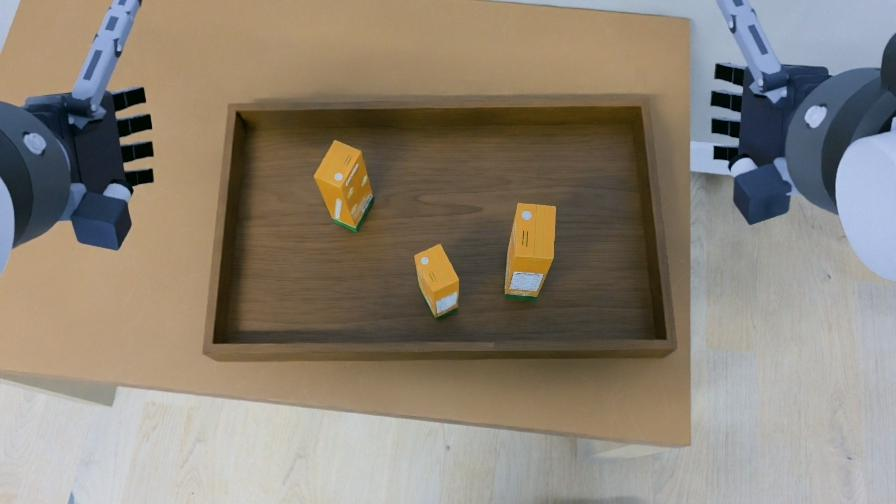

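Scene clock: 395.63 s.
Joint torques (N m): left_arm=[-12.04 8.67 3.46 -8.5 0.31 -1.22 0.03] | right_arm=[-9.26 -4.71 -2.41 -9.93 0.7 -1.35 -0.11]
External joint torques (N m): left_arm=[-1.98 1.64 -0.4 0.41 0.45 0.03 0.01] | right_arm=[0.71 1.82 0.91 -0.45 0.31 -0.1 -0.1]
Wrist force (N): left_arm=[-1.1 -0.4 4.3] | right_arm=[9.6 12.0 -4.8]
Wrist torque (N m): left_arm=[-0.31 0.06 0.09] | right_arm=[3.32 -1.17 1.57]
Wrist force, peak (N): left_arm=[-2.1 0.5 5.1] | right_arm=[9.7 12.1 -4.7]
move: done
base_odometry: x=-1.267 y=-1.715 heading=-1.952
lidar_m: 0.80 0.86 0.65 2.70 2.97 4.46 4.43 2.41 1.94 1.93 0.28 0.30
base_status: not commanded
joint_positions: torso_squat_rad=+0.600 torso_shift_rad=+0.000 torso_pitch_rad=+0.600 torso_yaw_rad=+0.000 left_shoulder_pitch_rad=-0.602 left_shoulder_roll_rad=+0.416 left_shoulder_yaw_rad=+0.153 left_elbow_rad=-2.008 left_forearm_roll_rad=+0.267 left_wrist_pitch_rad=+1.407 left_hand_roll_rad=+1.767 right_shoulder_pitch_rad=-0.578 right_shoulder_roll_rad=-0.350 right_shoulder_yaw_rad=-0.089 right_elbow_rad=-1.876 right_forearm_roll_rad=-0.186 right_wrist_pitch_rad=+1.239 right_hand_roll_rad=-1.767 head_pan_rad=+0.000 head_tilt_rad=+0.600 left_hand_little=+1.000 left_hand_ring=+1.000 left_hand_middle=+1.000 left_hand_index=+1.000 left_hand_thumb_turn=+1.000 left_hand_thumb_bend=+1.000 left_hand_force_limit=+0.000 left_hand_speed=-0.800 right_hand_little=+1.000 right_hand_ring=+1.000 right_hand_middle=+1.000 right_hand_index=+1.000 right_hand_thumb_turn=+1.000 right_hand_thumb_bend=+1.000 right_hand_force_limit=+0.000 right_hand_speed=-0.800
joint_status: all done
wheel_motors_off: 0
left_hand_stopped_by: target,target,target,target,target,target
right_hand_stopped_by: target,target,target,target,target,target
left_little_load_n: 0.0
left_ring_load_n: 0.0
left_middle_load_n: 0.0
left_index_load_n: 0.0
left_thumb_bend_load_n: -0.5
left_thumb_turn_load_n: 0.0
right_little_load_n: 0.0
right_ring_load_n: 0.0
right_middle_load_n: 0.0
right_index_load_n: 0.0
right_thumb_bend_load_n: 0.0
right_thumb_turn_load_n: 0.0
motor_effort: left_wheel=+6(7) right_wheel=-7(8)
chest: x=-0.0533 y=+0.0007 z=+1.1136 quat_wxyz=(+0.955, +0.000, +0.295, +0.000) (m; base frame)
left_hand: x=+0.4599 y=+0.2134 z=+0.7946 quat_wxyz=(+0.000, -0.954, +0.000, -0.301) (m; base frame)
left_hand_status: reached (checked arc, planned for 1.0 s): 0 mm and 0.0 deg off.
right_hand: x=+0.4601 y=-0.1956 z=+0.7452 quat_wxyz=(+0.301, +0.000, +0.954, +0.000) (m; base frame)
pictures: none

Scene clock: 396.97 s.
Joint torques (N m): left_arm=[-12.35 7.95 3.64 -8.55 0.24 -1.14 0.05] | right_arm=[-11.46 -7 -4.73 -9.47 0.04 -1.13 -0.42]
External joint torques (N m): left_arm=[-2.29 0.92 -0.22 0.36 0.38 0.12 0.03] | right_arm=[-1.09 -0.01 -1.17 -0.42 -0.38 0.11 -0.41]
Wrist force (N): left_arm=[-0.9 0.2 4.5] | right_arm=[9.5 12.0 -4.7]
Wrist torque (N m): left_arm=[-0.26 0.04 0.08] | right_arm=[3.32 -1.16 1.58]
Wrist force, peak (N): left_arm=[-2.2 0.1 5.4] | right_arm=[9.9 12.1 -4.6]
move: done
base_odometry: x=-1.267 y=-1.715 heading=-1.952
lidar_m: 0.79 0.87 0.66 2.70 2.95 4.47 4.43 2.41 1.94 1.92 0.28 0.30
base_status: not commanded
joint_positions: torso_squat_rad=+0.600 torso_shift_rad=+0.000 torso_pitch_rad=+0.600 torso_yaw_rad=+0.000 left_shoulder_pitch_rad=-0.602 left_shoulder_roll_rad=+0.416 left_shoulder_yaw_rad=+0.153 left_elbow_rad=-2.008 left_forearm_roll_rad=+0.267 left_wrist_pitch_rad=+1.407 left_hand_roll_rad=+1.767 right_shoulder_pitch_rad=-0.617 right_shoulder_roll_rad=-0.386 right_shoulder_yaw_rad=-0.117 right_elbow_rad=-2.018 right_forearm_roll_rad=-0.221 right_wrist_pitch_rad=+1.421 right_hand_roll_rad=-1.790 head_pan_rad=+0.000 head_tilt_rad=+0.600 left_hand_little=+1.000 left_hand_ring=+1.000 left_hand_middle=+1.000 left_hand_index=+1.000 left_hand_thumb_turn=+1.000 left_hand_thumb_bend=+1.000 left_hand_force_limit=+0.000 left_hand_speed=-0.800 right_hand_little=+1.000 right_hand_ring=+1.000 right_hand_middle=+1.000 right_hand_index=+1.000 right_hand_thumb_turn=+1.000 right_hand_thumb_bend=+1.000 right_hand_force_limit=+0.000 right_hand_speed=-0.800
joint_status: all done
wheel_motors_off: 0
left_hand_stopped_by: target,target,target,target,target,target
right_hand_stopped_by: target,target,target,target,target,target
left_little_load_n: 0.0
left_ring_load_n: 0.0
left_middle_load_n: 0.0
left_index_load_n: 0.0
left_thumb_bend_load_n: 0.0
left_thumb_turn_load_n: 0.0
right_little_load_n: 0.0
right_ring_load_n: 0.0
right_middle_load_n: 0.0
right_index_load_n: 0.0
right_thumb_bend_load_n: 0.0
right_thumb_turn_load_n: 0.0
motor_effort: left_wheel=+6(7) right_wheel=-7(8)
chest: x=-0.0533 y=+0.0007 z=+1.1136 quat_wxyz=(+0.955, +0.000, +0.295, +0.000) (m; base frame)
left_hand: x=+0.4599 y=+0.2134 z=+0.7946 quat_wxyz=(+0.000, -0.954, +0.000, -0.301) (m; base frame)
right_hand: x=+0.4599 y=-0.1954 z=+0.7946 quat_wxyz=(+0.301, +0.000, +0.954, +0.000) (m; base frame)
right_hand_status: reached (checked arc, planned for 1.0 s): 0 mm and 0.0 deg off.
pictures: none

Scene clock: 398.30 s.
Joint torques (N m): left_arm=[-13.14 8.74 3.83 -7.91 0.27 -1.3 0.05] | right_arm=[-11.47 -7.16 -4.24 -9.5 0.23 -0.93 -0.24]
External joint torques (N m): left_arm=[-2.49 1.11 -0.22 0.22 0.46 -0.05 0.04] | right_arm=[-1.1 -0.16 -0.68 -0.45 -0.19 0.31 -0.23]
Wrist force (N): left_arm=[-1.5 -0.4 5.3] | right_arm=[9.5 11.9 -4.5]
Wrist torque (N m): left_arm=[-0.32 0.13 0.07] | right_arm=[3.29 -1.18 1.57]
Wrist force, peak (N): left_arm=[-1.4 -0.1 5.6] | right_arm=[9.5 12.1 -4.6]
move: done
base_odometry: x=-1.267 y=-1.715 heading=-1.952
lidar_m: 0.80 0.88 0.66 2.70 2.96 4.47 4.43 2.40 1.93 1.92 0.29 0.29
base_status: not commanded
joint_positions: torso_squat_rad=+0.600 torso_shift_rad=+0.000 torso_pitch_rad=+0.600 torso_yaw_rad=+0.000 left_shoulder_pitch_rad=-0.670 left_shoulder_roll_rad=+0.463 left_shoulder_yaw_rad=+0.190 left_elbow_rad=-2.118 left_forearm_roll_rad=+0.316 left_wrist_pitch_rad=+1.590 left_hand_roll_rad=+1.799 right_shoulder_pitch_rad=-0.617 right_shoulder_roll_rad=-0.386 right_shoulder_yaw_rad=-0.117 right_elbow_rad=-2.018 right_forearm_roll_rad=-0.221 right_wrist_pitch_rad=+1.421 right_hand_roll_rad=-1.790 head_pan_rad=+0.000 head_tilt_rad=+0.600 left_hand_little=+1.000 left_hand_ring=+1.000 left_hand_middle=+1.000 left_hand_index=+1.000 left_hand_thumb_turn=+1.000 left_hand_thumb_bend=+1.000 left_hand_force_limit=+0.000 left_hand_speed=-0.800 right_hand_little=+1.000 right_hand_ring=+1.000 right_hand_middle=+1.000 right_hand_index=+1.000 right_hand_thumb_turn=+1.000 right_hand_thumb_bend=+1.000 right_hand_force_limit=+0.000 right_hand_speed=-0.800
joint_status: all done
wheel_motors_off: 0
left_hand_stopped_by: target,target,target,target,target,target
right_hand_stopped_by: target,target,target,target,target,target
left_little_load_n: 0.0
left_ring_load_n: 0.0
left_middle_load_n: 0.0
left_index_load_n: 0.0
left_thumb_bend_load_n: 0.0
left_thumb_turn_load_n: 0.0
right_little_load_n: 0.0
right_ring_load_n: 0.0
right_middle_load_n: 0.0
right_index_load_n: 0.0
right_thumb_bend_load_n: -0.5
right_thumb_turn_load_n: 0.0
motor_effort: left_wheel=+6(7) right_wheel=-7(8)
chest: x=-0.0533 y=+0.0007 z=+1.1136 quat_wxyz=(+0.955, +0.000, +0.295, +0.000) (m; base frame)
left_hand: x=+0.4599 y=+0.2134 z=+0.8447 quat_wxyz=(+0.000, -0.954, +0.000, -0.301) (m; base frame)
left_hand_status: reached (checked arc, planned for 1.0 s): 0 mm and 0.0 deg off.
right_hand: x=+0.4599 y=-0.1954 z=+0.7946 quat_wxyz=(+0.301, +0.000, +0.954, +0.000) (m; base frame)
pictures: none

Scene clock: 399.63 s.
Joint torques (N m): left_arm=[-12.63 8.32 3.35 -7.56 0.1 -1.39 0.07] | right_arm=[-12.24 -7.29 -4.72 -8.83 0.14 -0.93 -0.41]
External joint torques (N m): left_arm=[-1.98 0.69 -0.71 0.58 0.29 -0.14 0.05] | right_arm=[-1.17 0.33 -0.99 -0.53 -0.3 0.31 -0.4]
Wrist force (N): left_arm=[-1.6 0.5 5.5] | right_arm=[9.3 11.9 -4.6]
Wrist torque (N m): left_arm=[-0.22 0.15 0.03] | right_arm=[3.32 -1.14 1.57]
Wrist force, peak (N): left_arm=[-1.6 0.5 5.5] | right_arm=[9.4 12.2 -4.7]
move: done
base_odometry: x=-1.267 y=-1.715 heading=-1.952
lidar_m: 0.80 0.88 0.67 2.69 2.97 4.46 4.43 2.42 1.94 1.92 0.28 0.30
base_status: not commanded
joint_positions: torso_squat_rad=+0.600 torso_shift_rad=+0.000 torso_pitch_rad=+0.600 torso_yaw_rad=+0.000 left_shoulder_pitch_rad=-0.670 left_shoulder_roll_rad=+0.463 left_shoulder_yaw_rad=+0.190 left_elbow_rad=-2.118 left_forearm_roll_rad=+0.316 left_wrist_pitch_rad=+1.590 left_hand_roll_rad=+1.799 right_shoulder_pitch_rad=-0.689 right_shoulder_roll_rad=-0.428 right_shoulder_yaw_rad=-0.153 right_elbow_rad=-2.128 right_forearm_roll_rad=-0.267 right_wrist_pitch_rad=+1.608 right_hand_roll_rad=-1.816 head_pan_rad=+0.000 head_tilt_rad=+0.600 left_hand_little=+1.000 left_hand_ring=+1.000 left_hand_middle=+1.000 left_hand_index=+1.000 left_hand_thumb_turn=+1.000 left_hand_thumb_bend=+1.000 left_hand_force_limit=+0.000 left_hand_speed=-0.800 right_hand_little=+1.000 right_hand_ring=+1.000 right_hand_middle=+1.000 right_hand_index=+1.000 right_hand_thumb_turn=+1.000 right_hand_thumb_bend=+1.000 right_hand_force_limit=+0.000 right_hand_speed=-0.800
joint_status: all done
wheel_motors_off: 0
left_hand_stopped_by: target,target,target,target,target,target
right_hand_stopped_by: target,target,target,target,target,target
left_little_load_n: 0.0
left_ring_load_n: 0.0
left_middle_load_n: 0.0
left_index_load_n: 0.0
left_thumb_bend_load_n: 0.0
left_thumb_turn_load_n: 0.0
right_little_load_n: 0.0
right_ring_load_n: 0.0
right_middle_load_n: 0.0
right_index_load_n: 0.5
right_thumb_bend_load_n: 0.0
right_thumb_turn_load_n: 0.0
motor_effort: left_wheel=+6(7) right_wheel=-7(8)
chest: x=-0.0533 y=+0.0007 z=+1.1136 quat_wxyz=(+0.955, +0.000, +0.295, +0.000) (m; base frame)
left_hand: x=+0.4599 y=+0.2134 z=+0.8447 quat_wxyz=(+0.000, -0.954, +0.000, -0.301) (m; base frame)
right_hand: x=+0.4599 y=-0.1954 z=+0.8447 quat_wxyz=(+0.301, +0.000, +0.954, +0.000) (m; base frame)
right_hand_status: reached (checked arc, planned for 1.0 s): 0 mm and 0.0 deg off.
pictures: none

Scene clock: 400.97 s.
Joint torques (N m): left_arm=[-13.55 8.9 3.99 -7.23 0.15 -1.15 0.15] | right_arm=[-12.23 -7.42 -4.93 -8.84 0.38 -0.91 -0.38]
External joint torques (N m): left_arm=[-2.08 0.6 -0.15 -0.13 0.4 0.09 0.13] | right_arm=[-1.16 0.19 -1.2 -0.54 -0.06 0.33 -0.36]
Wrist force (N): left_arm=[-0.6 -0.4 4.6] | right_arm=[9.3 12.0 -4.7]
Wrist torque (N m): left_arm=[-0.36 -0.05 0.11] | right_arm=[3.34 -1.14 1.58]
Wrist force, peak (N): left_arm=[-1.0 0.4 5.4] | right_arm=[9.4 12.1 -4.7]
move: done
base_odometry: x=-1.267 y=-1.715 heading=-1.952
lidar_m: 0.79 0.87 0.66 2.70 2.96 4.46 4.42 2.41 1.94 1.92 0.30 0.28
base_status: not commanded
joint_positions: torso_squat_rad=+0.600 torso_shift_rad=+0.000 torso_pitch_rad=+0.600 torso_yaw_rad=+0.000 left_shoulder_pitch_rad=-0.769 left_shoulder_roll_rad=+0.515 left_shoulder_yaw_rad=+0.231 left_elbow_rad=-2.194 left_forearm_roll_rad=+0.376 left_wrist_pitch_rad=+1.771 left_hand_roll_rad=+1.834 right_shoulder_pitch_rad=-0.689 right_shoulder_roll_rad=-0.428 right_shoulder_yaw_rad=-0.153 right_elbow_rad=-2.128 right_forearm_roll_rad=-0.267 right_wrist_pitch_rad=+1.608 right_hand_roll_rad=-1.816 head_pan_rad=+0.000 head_tilt_rad=+0.600 left_hand_little=+1.000 left_hand_ring=+1.000 left_hand_middle=+1.000 left_hand_index=+1.000 left_hand_thumb_turn=+1.000 left_hand_thumb_bend=+1.000 left_hand_force_limit=+0.000 left_hand_speed=-0.800 right_hand_little=+1.000 right_hand_ring=+1.000 right_hand_middle=+1.000 right_hand_index=+1.000 right_hand_thumb_turn=+1.000 right_hand_thumb_bend=+1.000 right_hand_force_limit=+0.000 right_hand_speed=-0.800
joint_status: all done
wheel_motors_off: 0
left_hand_stopped_by: target,target,target,target,target,target
right_hand_stopped_by: target,target,target,target,target,target
left_little_load_n: 0.0
left_ring_load_n: 0.0
left_middle_load_n: 0.0
left_index_load_n: 0.0
left_thumb_bend_load_n: 0.0
left_thumb_turn_load_n: 0.0
right_little_load_n: 0.0
right_ring_load_n: 0.0
right_middle_load_n: 0.0
right_index_load_n: 0.0
right_thumb_bend_load_n: -0.5
right_thumb_turn_load_n: 0.0
motor_effort: left_wheel=+7(7) right_wheel=-7(8)
chest: x=-0.0533 y=+0.0007 z=+1.1136 quat_wxyz=(+0.955, +0.000, +0.295, +0.000) (m; base frame)
left_hand: x=+0.4598 y=+0.2134 z=+0.8947 quat_wxyz=(+0.000, -0.954, +0.000, -0.301) (m; base frame)
left_hand_status: reached (checked arc, planned for 1.0 s): 0 mm and 0.0 deg off.
right_hand: x=+0.4599 y=-0.1954 z=+0.8447 quat_wxyz=(+0.301, +0.000, +0.954, +0.000) (m; base frame)
pictures: none

Scene clock: 402.30 s.
Joint torques (N m): left_arm=[-13.98 9.58 3.72 -7.02 0.34 -1.31 0.07] | right_arm=[-12.86 -8.45 -4.66 -7.77 0.17 -0.73 -0.05]
External joint torques (N m): left_arm=[-2.51 1.27 -0.43 0.07 0.59 -0.07 0.06] | right_arm=[-0.8 -0.15 -0.89 -0.5 -0.28 0.49 -0.04]
Wrist force (N): left_arm=[-1.1 0.7 4.9] | right_arm=[9.2 12.4 -4.8]
Wrist torque (N m): left_arm=[-0.18 0.05 0.04] | right_arm=[3.40 -1.13 1.56]
Wrist force, peak (N): left_arm=[-1.8 0.4 5.0] | right_arm=[9.5 12.4 -4.8]
move: done
base_odometry: x=-1.267 y=-1.715 heading=-1.952
lidar_m: 0.80 0.88 0.66 2.68 2.96 4.47 4.42 2.40 1.94 1.91 0.29 0.30
base_status: not commanded
joint_positions: torso_squat_rad=+0.600 torso_shift_rad=+0.000 torso_pitch_rad=+0.600 torso_yaw_rad=+0.000 left_shoulder_pitch_rad=-0.769 left_shoulder_roll_rad=+0.515 left_shoulder_yaw_rad=+0.231 left_elbow_rad=-2.194 left_forearm_roll_rad=+0.376 left_wrist_pitch_rad=+1.771 left_hand_roll_rad=+1.834 right_shoulder_pitch_rad=-0.793 right_shoulder_roll_rad=-0.474 right_shoulder_yaw_rad=-0.193 right_elbow_rad=-2.204 right_forearm_roll_rad=-0.322 right_wrist_pitch_rad=+1.793 right_hand_roll_rad=-1.844 head_pan_rad=+0.000 head_tilt_rad=+0.600 left_hand_little=+1.000 left_hand_ring=+1.000 left_hand_middle=+1.000 left_hand_index=+1.000 left_hand_thumb_turn=+1.000 left_hand_thumb_bend=+1.000 left_hand_force_limit=+0.000 left_hand_speed=-0.800 right_hand_little=+1.000 right_hand_ring=+1.000 right_hand_middle=+1.000 right_hand_index=+1.000 right_hand_thumb_turn=+1.000 right_hand_thumb_bend=+1.000 right_hand_force_limit=+0.000 right_hand_speed=-0.800
joint_status: all done
wheel_motors_off: 0
left_hand_stopped_by: target,target,target,target,target,target
right_hand_stopped_by: target,target,target,target,target,target
left_little_load_n: 0.0
left_ring_load_n: 0.0
left_middle_load_n: 0.0
left_index_load_n: 0.0
left_thumb_bend_load_n: 0.0
left_thumb_turn_load_n: 0.0
right_little_load_n: 0.0
right_ring_load_n: 0.0
right_middle_load_n: 0.0
right_index_load_n: 0.0
right_thumb_bend_load_n: -0.5
right_thumb_turn_load_n: 0.0
motor_effort: left_wheel=+6(8) right_wheel=-6(8)
chest: x=-0.0533 y=+0.0007 z=+1.1136 quat_wxyz=(+0.955, +0.000, +0.295, +0.000) (m; base frame)
left_hand: x=+0.4598 y=+0.2134 z=+0.8947 quat_wxyz=(+0.000, -0.954, +0.000, -0.301) (m; base frame)
right_hand: x=+0.4599 y=-0.1954 z=+0.8948 quat_wxyz=(+0.301, +0.000, +0.954, +0.000) (m; base frame)
right_hand_status: reached (checked arc, planned for 1.0 s): 0 mm and 0.1 deg off.
pictures: none

Scene clock: 403.63 s.
Joint torques (N m): left_arm=[-14.3 10.27 3.94 -5.63 0.06 -1.41 -0.03] | right_arm=[-12.9 -8.38 -5.28 -7.87 0.27 -0.93 -0.28]
External joint torques (N m): left_arm=[-2.01 1.03 -0.63 0.15 0.39 -0.19 -0.04] | right_arm=[-0.85 -0.07 -1.51 -0.6 -0.18 0.3 -0.26]
Wrist force (N): left_arm=[-0.9 0.1 4.7] | right_arm=[9.5 12.4 -4.7]
Wrist torque (N m): left_arm=[-0.30 0.02 0.04] | right_arm=[3.39 -1.18 1.58]
Wrist force, peak (N): left_arm=[-2.5 0.2 5.5] | right_arm=[9.5 12.5 -4.7]
move: done
base_odometry: x=-1.267 y=-1.715 heading=-1.952
lidar_m: 0.80 0.88 0.66 2.69 2.96 4.47 4.42 2.40 1.94 1.92 0.27 0.29
base_status: not commanded
joint_positions: torso_squat_rad=+0.600 torso_shift_rad=+0.000 torso_pitch_rad=+0.600 torso_yaw_rad=+0.000 left_shoulder_pitch_rad=-0.880 left_shoulder_roll_rad=+0.614 left_shoulder_yaw_rad=+0.250 left_elbow_rad=-2.235 left_forearm_roll_rad=+0.479 left_wrist_pitch_rad=+1.919 left_hand_roll_rad=+1.914 right_shoulder_pitch_rad=-0.793 right_shoulder_roll_rad=-0.474 right_shoulder_yaw_rad=-0.193 right_elbow_rad=-2.204 right_forearm_roll_rad=-0.322 right_wrist_pitch_rad=+1.793 right_hand_roll_rad=-1.844 head_pan_rad=+0.000 head_tilt_rad=+0.600 left_hand_little=+1.000 left_hand_ring=+1.000 left_hand_middle=+1.000 left_hand_index=+1.000 left_hand_thumb_turn=+1.000 left_hand_thumb_bend=+1.000 left_hand_force_limit=+0.000 left_hand_speed=-0.800 right_hand_little=+1.000 right_hand_ring=+1.000 right_hand_middle=+1.000 right_hand_index=+1.000 right_hand_thumb_turn=+1.000 right_hand_thumb_bend=+1.000 right_hand_force_limit=+0.000 right_hand_speed=-0.800
joint_status: all done
wheel_motors_off: 0
left_hand_stopped_by: target,target,target,target,target,target
right_hand_stopped_by: target,target,target,target,target,target
left_little_load_n: 0.0
left_ring_load_n: 0.5
left_middle_load_n: -0.5
left_index_load_n: 0.0
left_thumb_bend_load_n: -0.5
left_thumb_turn_load_n: 0.0
right_little_load_n: 0.0
right_ring_load_n: 0.0
right_middle_load_n: 0.0
right_index_load_n: 0.0
right_thumb_bend_load_n: -0.5
right_thumb_turn_load_n: 0.0
motor_effort: left_wheel=+6(7) right_wheel=-8(8)
chest: x=-0.0533 y=+0.0007 z=+1.1136 quat_wxyz=(+0.955, +0.000, +0.295, +0.000) (m; base frame)
left_hand: x=+0.4597 y=+0.2138 z=+0.9443 quat_wxyz=(-0.001, -0.953, +0.000, -0.303) (m; base frame)
left_hand_status: reached (checked arc, planned for 1.0 s): 1 mm and 0.3 deg off.
right_hand: x=+0.4599 y=-0.1954 z=+0.8948 quat_wxyz=(+0.301, +0.000, +0.954, +0.000) (m; base frame)
pictures: none

Scene clock: 404.97 s.
Joint torques (N m): left_arm=[-14.79 9.96 4.27 -5.83 -0.09 -1.23 0.02] | right_arm=[-14.03 -9.33 -3.48 -6.13 0.3 -0.95 -0.12]
External joint torques (N m): left_arm=[-2.5 0.72 -0.31 -0.05 0.24 -0.01 0.01] | right_arm=[-1.07 0.53 1.48 -0.37 -0.28 0.22 -0.11]
Wrist force (N): left_arm=[-1.2 0.9 4.7] | right_arm=[8.9 12.2 -4.9]
Wrist torque (N m): left_arm=[-0.12 0.11 0.03] | right_arm=[3.39 -1.07 1.54]
Wrist force, peak (N): left_arm=[-0.9 0.6 5.3] | right_arm=[9.6 12.4 -4.9]
move: done
base_odometry: x=-1.267 y=-1.715 heading=-1.952
lidar_m: 0.79 0.87 0.66 2.70 2.96 4.46 4.43 2.41 1.94 1.91 0.29 0.29
base_status: not commanded
joint_positions: torso_squat_rad=+0.600 torso_shift_rad=+0.000 torso_pitch_rad=+0.600 torso_yaw_rad=+0.000 left_shoulder_pitch_rad=-0.880 left_shoulder_roll_rad=+0.614 left_shoulder_yaw_rad=+0.250 left_elbow_rad=-2.235 left_forearm_roll_rad=+0.479 left_wrist_pitch_rad=+1.919 left_hand_roll_rad=+1.914 right_shoulder_pitch_rad=-0.900 right_shoulder_roll_rad=-0.639 right_shoulder_yaw_rad=-0.175 right_elbow_rad=-2.243 right_forearm_roll_rad=-0.481 right_wrist_pitch_rad=+1.919 right_hand_roll_rad=-1.996 head_pan_rad=+0.000 head_tilt_rad=+0.600 left_hand_little=+1.000 left_hand_ring=+1.000 left_hand_middle=+1.000 left_hand_index=+1.000 left_hand_thumb_turn=+1.000 left_hand_thumb_bend=+1.000 left_hand_force_limit=+0.000 left_hand_speed=-0.800 right_hand_little=+1.000 right_hand_ring=+1.000 right_hand_middle=+1.000 right_hand_index=+1.000 right_hand_thumb_turn=+1.000 right_hand_thumb_bend=+1.000 right_hand_force_limit=+0.000 right_hand_speed=-0.800
joint_status: all done
wheel_motors_off: 0
left_hand_stopped_by: target,target,target,target,target,target
right_hand_stopped_by: target,target,target,target,target,target
left_little_load_n: 0.0
left_ring_load_n: 0.0
left_middle_load_n: 0.0
left_index_load_n: 0.0
left_thumb_bend_load_n: 0.0
left_thumb_turn_load_n: -0.5
right_little_load_n: 0.0
right_ring_load_n: 0.0
right_middle_load_n: 0.0
right_index_load_n: 0.0
right_thumb_bend_load_n: 0.0
right_thumb_turn_load_n: 0.0
motor_effort: left_wheel=+6(7) right_wheel=-7(7)
chest: x=-0.0533 y=+0.0007 z=+1.1136 quat_wxyz=(+0.955, +0.000, +0.295, +0.000) (m; base frame)
left_hand: x=+0.4597 y=+0.2138 z=+0.9443 quat_wxyz=(-0.001, -0.953, +0.000, -0.303) (m; base frame)
right_hand: x=+0.4599 y=-0.1959 z=+0.9447 quat_wxyz=(+0.302, +0.000, +0.953, +0.000) (m; base frame)
right_hand_status: reached (checked arc, planned for 1.0 s): 1 mm and 0.1 deg off.
pictures: none

Call:
move(joints={"torso_squat_rad": 1.0}, min_time_s=3)

Call:
move(target={"side": "left", "x": 0.46, "y": 0.27, "z": 0.66, "quat_wxyz": [0, 0.9537, 0, 0.3007]}, min_time_s=2)

Call:
move(target={"side": "right", "x": 0.46, "y": -0.27, "z": 0.66, "quat_wxyz": [0.3007, 0, 0.9537, 0]}, min_time_s=2, cameras=["all"])

Scene clock: 434.60 s.
Joint torques (N m): left_arm=[-14.06 10.07 4.17 -5.48 0.05 -1.23 0.04] | right_arm=[-14.16 -9.37 -3.81 -6.18 0.45 -0.85 -0.18]
External joint torques (N m): left_arm=[-1.76 0.83 -0.4 0.29 0.38 0 0.02] | right_arm=[-1.18 0.49 1.14 -0.43 -0.14 0.32 -0.17]
Wrist force (N): left_arm=[-1.6 -0.3 5.0] | right_arm=[8.9 12.6 -4.9]
Wrist torque (N m): left_arm=[-0.35 0.14 0.03] | right_arm=[3.47 -1.06 1.58]
Wrist force, peak (N): left_arm=[-1.0 0.6 5.7] | right_arm=[9.1 12.6 -5.1]
move: off_target
base_odometry: x=-1.267 y=-1.715 heading=-1.952
lidar_m: 0.79 0.88 0.67 2.69 2.97 4.47 4.42 2.41 1.94 1.92 0.28 0.29
base_status: not commanded
joint_positions: torso_squat_rad=+0.970 torso_shift_rad=+0.000 torso_pitch_rad=+0.599 torso_yaw_rad=+0.000 left_shoulder_pitch_rad=-0.880 left_shoulder_roll_rad=+0.614 left_shoulder_yaw_rad=+0.250 left_elbow_rad=-2.235 left_forearm_roll_rad=+0.479 left_wrist_pitch_rad=+1.919 left_hand_roll_rad=+1.914 right_shoulder_pitch_rad=-0.900 right_shoulder_roll_rad=-0.639 right_shoulder_yaw_rad=-0.175 right_elbow_rad=-2.243 right_forearm_roll_rad=-0.481 right_wrist_pitch_rad=+1.919 right_hand_roll_rad=-1.996 head_pan_rad=+0.000 head_tilt_rad=+0.600 left_hand_little=+1.000 left_hand_ring=+1.000 left_hand_middle=+1.000 left_hand_index=+1.000 left_hand_thumb_turn=+1.000 left_hand_thumb_bend=+1.000 left_hand_force_limit=+0.000 left_hand_speed=-0.800 right_hand_little=+1.000 right_hand_ring=+1.000 right_hand_middle=+1.000 right_hand_index=+1.000 right_hand_thumb_turn=+1.000 right_hand_thumb_bend=+1.000 right_hand_force_limit=+0.000 right_hand_speed=-0.800
joint_status: torso_squat_rad off_target (ended at +0.970, target +1.000)
wheel_motors_off: 0
left_hand_stopped_by: target,target,target,target,target,target
right_hand_stopped_by: target,target,target,target,target,target
left_little_load_n: 0.0
left_ring_load_n: 0.0
left_middle_load_n: 0.0
left_index_load_n: 0.0
left_thumb_bend_load_n: 0.0
left_thumb_turn_load_n: 0.0
right_little_load_n: 0.0
right_ring_load_n: 0.0
right_middle_load_n: 0.0
right_index_load_n: 0.0
right_thumb_bend_load_n: 0.0
right_thumb_turn_load_n: 0.0
on_its_own: torso_squat_rad is held at +0.970, not at your +1.000
motor_effort: left_wheel=+5(7) right_wheel=-8(8)
chest: x=-0.0536 y=+0.0005 z=+0.9317 quat_wxyz=(+0.956, +0.000, +0.295, +0.000) (m; base frame)
left_hand: x=+0.4596 y=+0.2136 z=+0.7629 quat_wxyz=(-0.001, -0.953, +0.000, -0.303) (m; base frame)
right_hand: x=+0.4598 y=-0.1961 z=+0.7633 quat_wxyz=(+0.302, +0.000, +0.953, +0.000) (m; base frame)
pictures: none

Scene clock: 436.93 s.
Joint torques (N m): left_arm=[-8.52 7.94 4.64 -6.61 0.02 -1.7 -0.41] | right_arm=[-13.52 -9.87 -3.3 -6.11 0.34 -0.86 -0.32]
External joint torques (N m): left_arm=[1.25 -2.13 -0.33 1.36 0.11 -0.44 -0.42] | right_arm=[-0.54 -0.01 1.66 -0.36 -0.25 0.31 -0.3]
Wrist force (N): left_arm=[-1.6 -0.4 4.5] | right_arm=[9.0 12.7 -5.0]
Wrist torque (N m): left_arm=[-0.32 0.08 -0.06] | right_arm=[3.48 -1.06 1.58]
Wrist force, peak (N): left_arm=[-1.7 -0.4 5.7] | right_arm=[9.2 12.7 -5.1]
move: done
base_odometry: x=-1.267 y=-1.715 heading=-1.952
lidar_m: 0.80 0.86 0.66 2.69 2.96 4.46 4.42 2.40 1.94 1.92 0.28 0.29
base_status: not commanded
joint_positions: torso_squat_rad=+0.970 torso_shift_rad=+0.000 torso_pitch_rad=+0.599 torso_yaw_rad=+0.000 left_shoulder_pitch_rad=-0.613 left_shoulder_roll_rad=+0.550 left_shoulder_yaw_rad=+0.320 left_elbow_rad=-2.049 left_forearm_roll_rad=+0.460 left_wrist_pitch_rad=+1.519 left_hand_roll_rad=+1.708 right_shoulder_pitch_rad=-0.900 right_shoulder_roll_rad=-0.639 right_shoulder_yaw_rad=-0.175 right_elbow_rad=-2.243 right_forearm_roll_rad=-0.481 right_wrist_pitch_rad=+1.919 right_hand_roll_rad=-1.996 head_pan_rad=+0.000 head_tilt_rad=+0.600 left_hand_little=+1.000 left_hand_ring=+1.000 left_hand_middle=+1.000 left_hand_index=+1.000 left_hand_thumb_turn=+1.000 left_hand_thumb_bend=+1.000 left_hand_force_limit=+0.000 left_hand_speed=-0.800 right_hand_little=+1.000 right_hand_ring=+1.000 right_hand_middle=+1.000 right_hand_index=+1.000 right_hand_thumb_turn=+1.000 right_hand_thumb_bend=+1.000 right_hand_force_limit=+0.000 right_hand_speed=-0.800
joint_status: all done
wheel_motors_off: 0
left_hand_stopped_by: target,target,target,target,target,target
right_hand_stopped_by: target,target,target,target,target,target
left_little_load_n: 0.0
left_ring_load_n: 0.0
left_middle_load_n: 0.0
left_index_load_n: 0.0
left_thumb_bend_load_n: 0.0
left_thumb_turn_load_n: 0.0
right_little_load_n: 0.0
right_ring_load_n: 0.0
right_middle_load_n: 0.0
right_index_load_n: 0.0
right_thumb_bend_load_n: 0.0
right_thumb_turn_load_n: 0.0
on_its_own: torso_squat_rad is held at +0.970, not at your +1.000
motor_effort: left_wheel=+6(7) right_wheel=-7(8)
chest: x=-0.0536 y=+0.0005 z=+0.9317 quat_wxyz=(+0.956, +0.000, +0.295, +0.000) (m; base frame)
left_hand: x=+0.4596 y=+0.2702 z=+0.6608 quat_wxyz=(+0.001, -0.954, -0.001, -0.301) (m; base frame)
left_hand_status: reached (checked arc, planned for 2.0 s): 1 mm and 0.2 deg off.
right_hand: x=+0.4598 y=-0.1961 z=+0.7633 quat_wxyz=(+0.302, +0.000, +0.953, +0.000) (m; base frame)
pictures: none

Scene clock: 439.27 s.
Joint torques (N m): left_arm=[-8.5 8.31 4.53 -6.92 0.07 -1.75 -0.25] | right_arm=[-8.34 -9.08 -6.39 -7.25 -0.09 -1.33 0.24]
External joint torques (N m): left_arm=[1.27 -1.76 -0.43 1.05 0.16 -0.49 -0.26] | right_arm=[1.32 2.37 -0.75 0.64 -0.47 -0.09 0.25]
Wrist force (N): left_arm=[-1.1 -0.6 4.6] | right_arm=[9.2 12.6 -4.8]
Wrist torque (N m): left_arm=[-0.39 0.10 -0.04] | right_arm=[3.46 -1.06 1.77]
Wrist force, peak (N): left_arm=[-1.6 -0.2 5.2] | right_arm=[9.3 12.8 -5.0]
move: done
base_odometry: x=-1.267 y=-1.715 heading=-1.952
lidar_m: 0.79 0.87 0.66 2.70 2.96 4.47 4.43 2.40 1.94 1.92 0.29 0.30
base_status: not commanded
joint_positions: torso_squat_rad=+0.970 torso_shift_rad=+0.000 torso_pitch_rad=+0.599 torso_yaw_rad=+0.000 left_shoulder_pitch_rad=-0.613 left_shoulder_roll_rad=+0.550 left_shoulder_yaw_rad=+0.320 left_elbow_rad=-2.049 left_forearm_roll_rad=+0.460 left_wrist_pitch_rad=+1.519 left_hand_roll_rad=+1.708 right_shoulder_pitch_rad=-0.595 right_shoulder_roll_rad=-0.604 right_shoulder_yaw_rad=-0.287 right_elbow_rad=-2.041 right_forearm_roll_rad=-0.494 right_wrist_pitch_rad=+1.485 right_hand_roll_rad=-1.757 head_pan_rad=+0.000 head_tilt_rad=+0.600 left_hand_little=+1.000 left_hand_ring=+1.000 left_hand_middle=+1.000 left_hand_index=+1.000 left_hand_thumb_turn=+1.000 left_hand_thumb_bend=+1.000 left_hand_force_limit=+0.000 left_hand_speed=-0.800 right_hand_little=+1.000 right_hand_ring=+1.000 right_hand_middle=+1.000 right_hand_index=+1.000 right_hand_thumb_turn=+1.000 right_hand_thumb_bend=+1.000 right_hand_force_limit=+0.000 right_hand_speed=-0.800
joint_status: all done
wheel_motors_off: 0
left_hand_stopped_by: target,target,target,target,target,target
right_hand_stopped_by: target,target,target,target,target,target
left_little_load_n: 0.5
left_ring_load_n: 0.0
left_middle_load_n: 0.0
left_index_load_n: 0.0
left_thumb_bend_load_n: 0.0
left_thumb_turn_load_n: 0.0
right_little_load_n: 0.0
right_ring_load_n: 0.0
right_middle_load_n: 0.0
right_index_load_n: 0.0
right_thumb_bend_load_n: 0.0
right_thumb_turn_load_n: 0.0
on_its_own: torso_squat_rad is held at +0.970, not at your +1.000
motor_effort: left_wheel=+7(7) right_wheel=-7(8)
chest: x=-0.0536 y=+0.0005 z=+0.9317 quat_wxyz=(+0.956, +0.000, +0.295, +0.000) (m; base frame)
left_hand: x=+0.4596 y=+0.2702 z=+0.6608 quat_wxyz=(+0.001, -0.954, -0.001, -0.301) (m; base frame)
right_hand: x=+0.4601 y=-0.2699 z=+0.6603 quat_wxyz=(+0.301, +0.000, +0.954, +0.000) (m; base frame)
right_hand_status: reached (checked arc, planned for 2.0 s): 0 mm and 0.0 deg off.
pictures: head_camera, left_wrist_camera, right_wrist_camera
Images, in order (width x height): head_camera 896x504, left_wrist_camera 504x504, right_wrist_camera 504x504.

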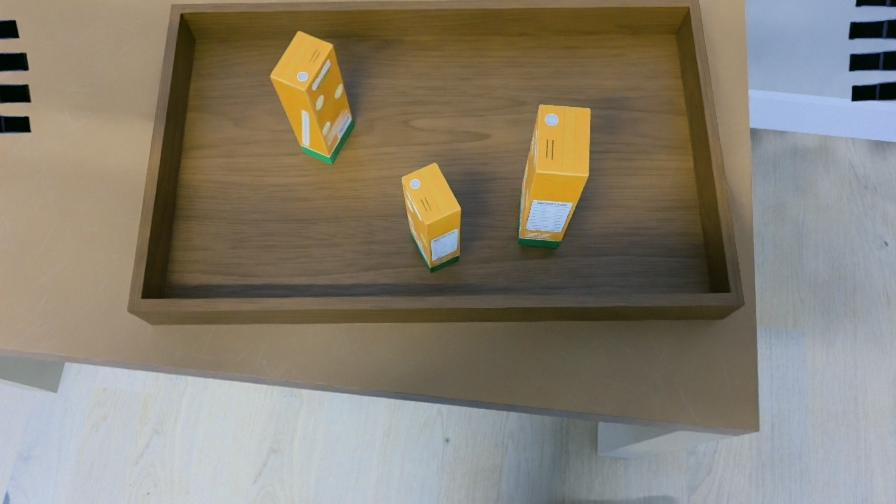

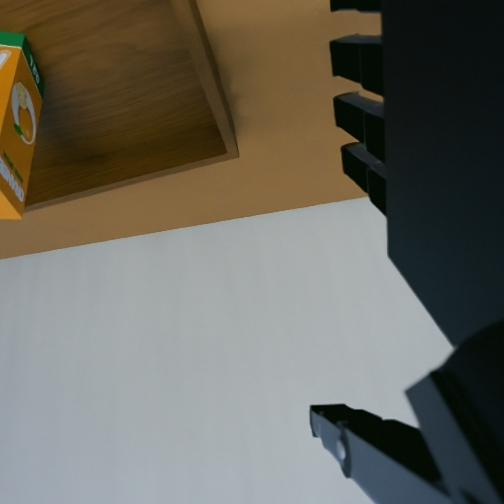

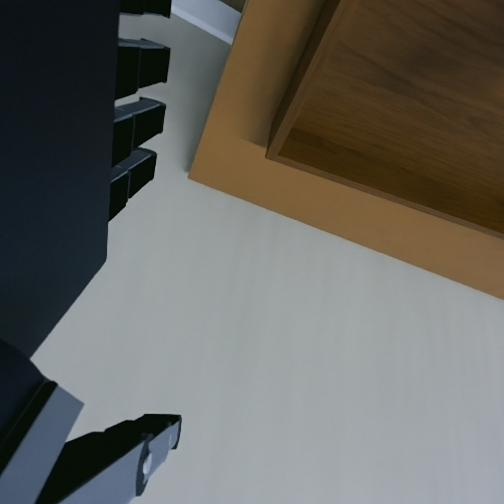

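Call:
move(joints={"head_tilt_rad": 0.45}, cameras=["head_camera"])

Call:
zoom_image(camera="head_camera", region=[0, 0, 300, 300])

Call:
zoom_image(camera="head_camera", region=[596, 0, 896, 300])

Scene clock: 455.87 s.
Joint torques (N m): left_arm=[-8.28 7.71 4.55 -6.69 0.07 -1.69 -0.32] | right_arm=[-8.41 -8.71 -6.21 -7.06 0.12 -1.26 0.46]
External joint torques (N m): left_arm=[1.48 -2.37 -0.41 1.28 0.15 -0.42 -0.34] | right_arm=[1.25 2.74 -0.58 0.82 -0.26 -0.01 0.47]
Wrist force (N): left_arm=[-1.1 -0.4 5.1] | right_arm=[9.1 12.5 -4.9]
Wrist torque (N m): left_arm=[-0.35 0.02 -0.07] | right_arm=[3.47 -1.03 1.76]
Wrist force, peak (N): left_arm=[-1.5 -0.2 5.4] | right_arm=[9.2 12.7 -4.9]
move: done
base_odometry: x=-1.267 y=-1.715 heading=-1.952
lidar_m: 0.80 0.86 0.66 2.70 2.96 4.46 4.42 2.41 1.93 1.92 0.29 0.30
base_status: not commanded
joint_positions: torso_squat_rad=+0.970 torso_shift_rad=+0.000 torso_pitch_rad=+0.599 torso_yaw_rad=+0.000 left_shoulder_pitch_rad=-0.613 left_shoulder_roll_rad=+0.550 left_shoulder_yaw_rad=+0.320 left_elbow_rad=-2.049 left_forearm_roll_rad=+0.460 left_wrist_pitch_rad=+1.519 left_hand_roll_rad=+1.708 right_shoulder_pitch_rad=-0.595 right_shoulder_roll_rad=-0.604 right_shoulder_yaw_rad=-0.287 right_elbow_rad=-2.041 right_forearm_roll_rad=-0.494 right_wrist_pitch_rad=+1.485 right_hand_roll_rad=-1.757 head_pan_rad=+0.000 head_tilt_rad=+0.450 left_hand_little=+1.000 left_hand_ring=+1.000 left_hand_middle=+1.000 left_hand_index=+1.000 left_hand_thumb_turn=+1.000 left_hand_thumb_bend=+1.000 left_hand_force_limit=+0.000 left_hand_speed=-0.800 right_hand_little=+1.000 right_hand_ring=+1.000 right_hand_middle=+1.000 right_hand_index=+1.000 right_hand_thumb_turn=+1.000 right_hand_thumb_bend=+1.000 right_hand_force_limit=+0.000 right_hand_speed=-0.800
joint_status: all done
wheel_motors_off: 0
left_hand_stopped_by: target,target,target,target,target,target
right_hand_stopped_by: target,target,target,target,target,target
left_little_load_n: 0.0
left_ring_load_n: 0.0
left_middle_load_n: 0.0
left_index_load_n: 0.0
left_thumb_bend_load_n: 0.0
left_thumb_turn_load_n: 0.0
right_little_load_n: 0.0
right_ring_load_n: 0.0
right_middle_load_n: 0.0
right_index_load_n: 0.0
right_thumb_bend_load_n: 0.0
right_thumb_turn_load_n: 0.0
on_its_own: torso_squat_rad is held at +0.970, not at your +1.000
motor_effort: left_wheel=+6(7) right_wheel=-7(8)
chest: x=-0.0536 y=+0.0005 z=+0.9317 quat_wxyz=(+0.956, +0.000, +0.295, +0.000) (m; base frame)
left_hand: x=+0.4596 y=+0.2702 z=+0.6608 quat_wxyz=(+0.001, -0.954, -0.001, -0.301) (m; base frame)
right_hand: x=+0.4601 y=-0.2699 z=+0.6603 quat_wxyz=(+0.301, +0.000, +0.954, +0.000) (m; base frame)
pictures: head_camera
Images, in order (width x height): head_camera 896x504.

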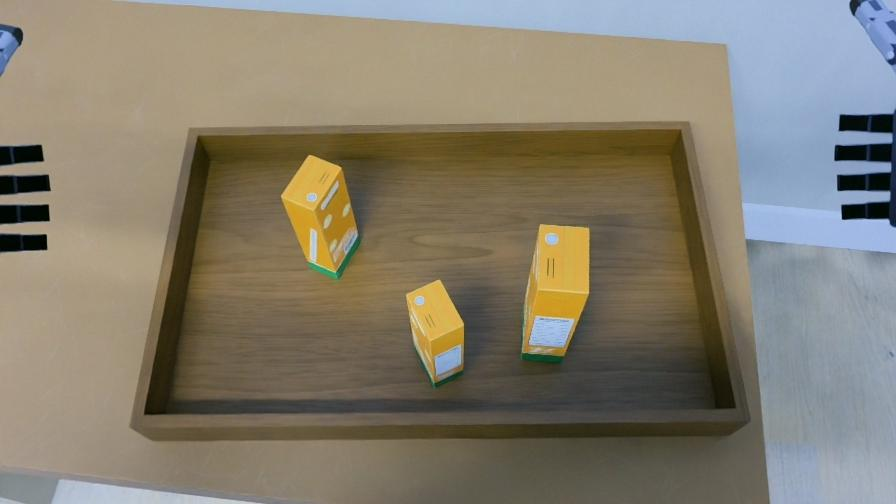

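Scaled by 1.680 from the camera's 896x504 image, which has a finer 1280x720 frame.

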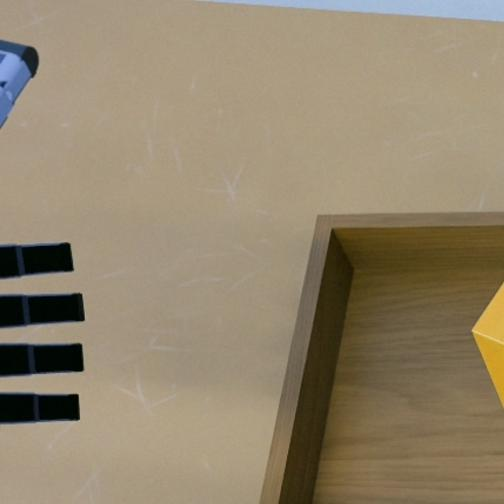

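Scaled by 1.680 from the camera's 896x504 image, which has a finer 1280x720 frame.

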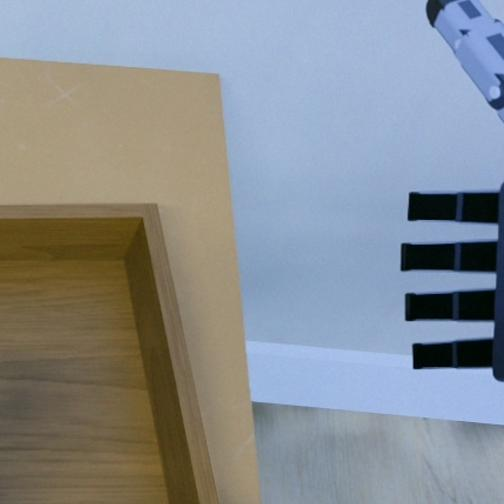

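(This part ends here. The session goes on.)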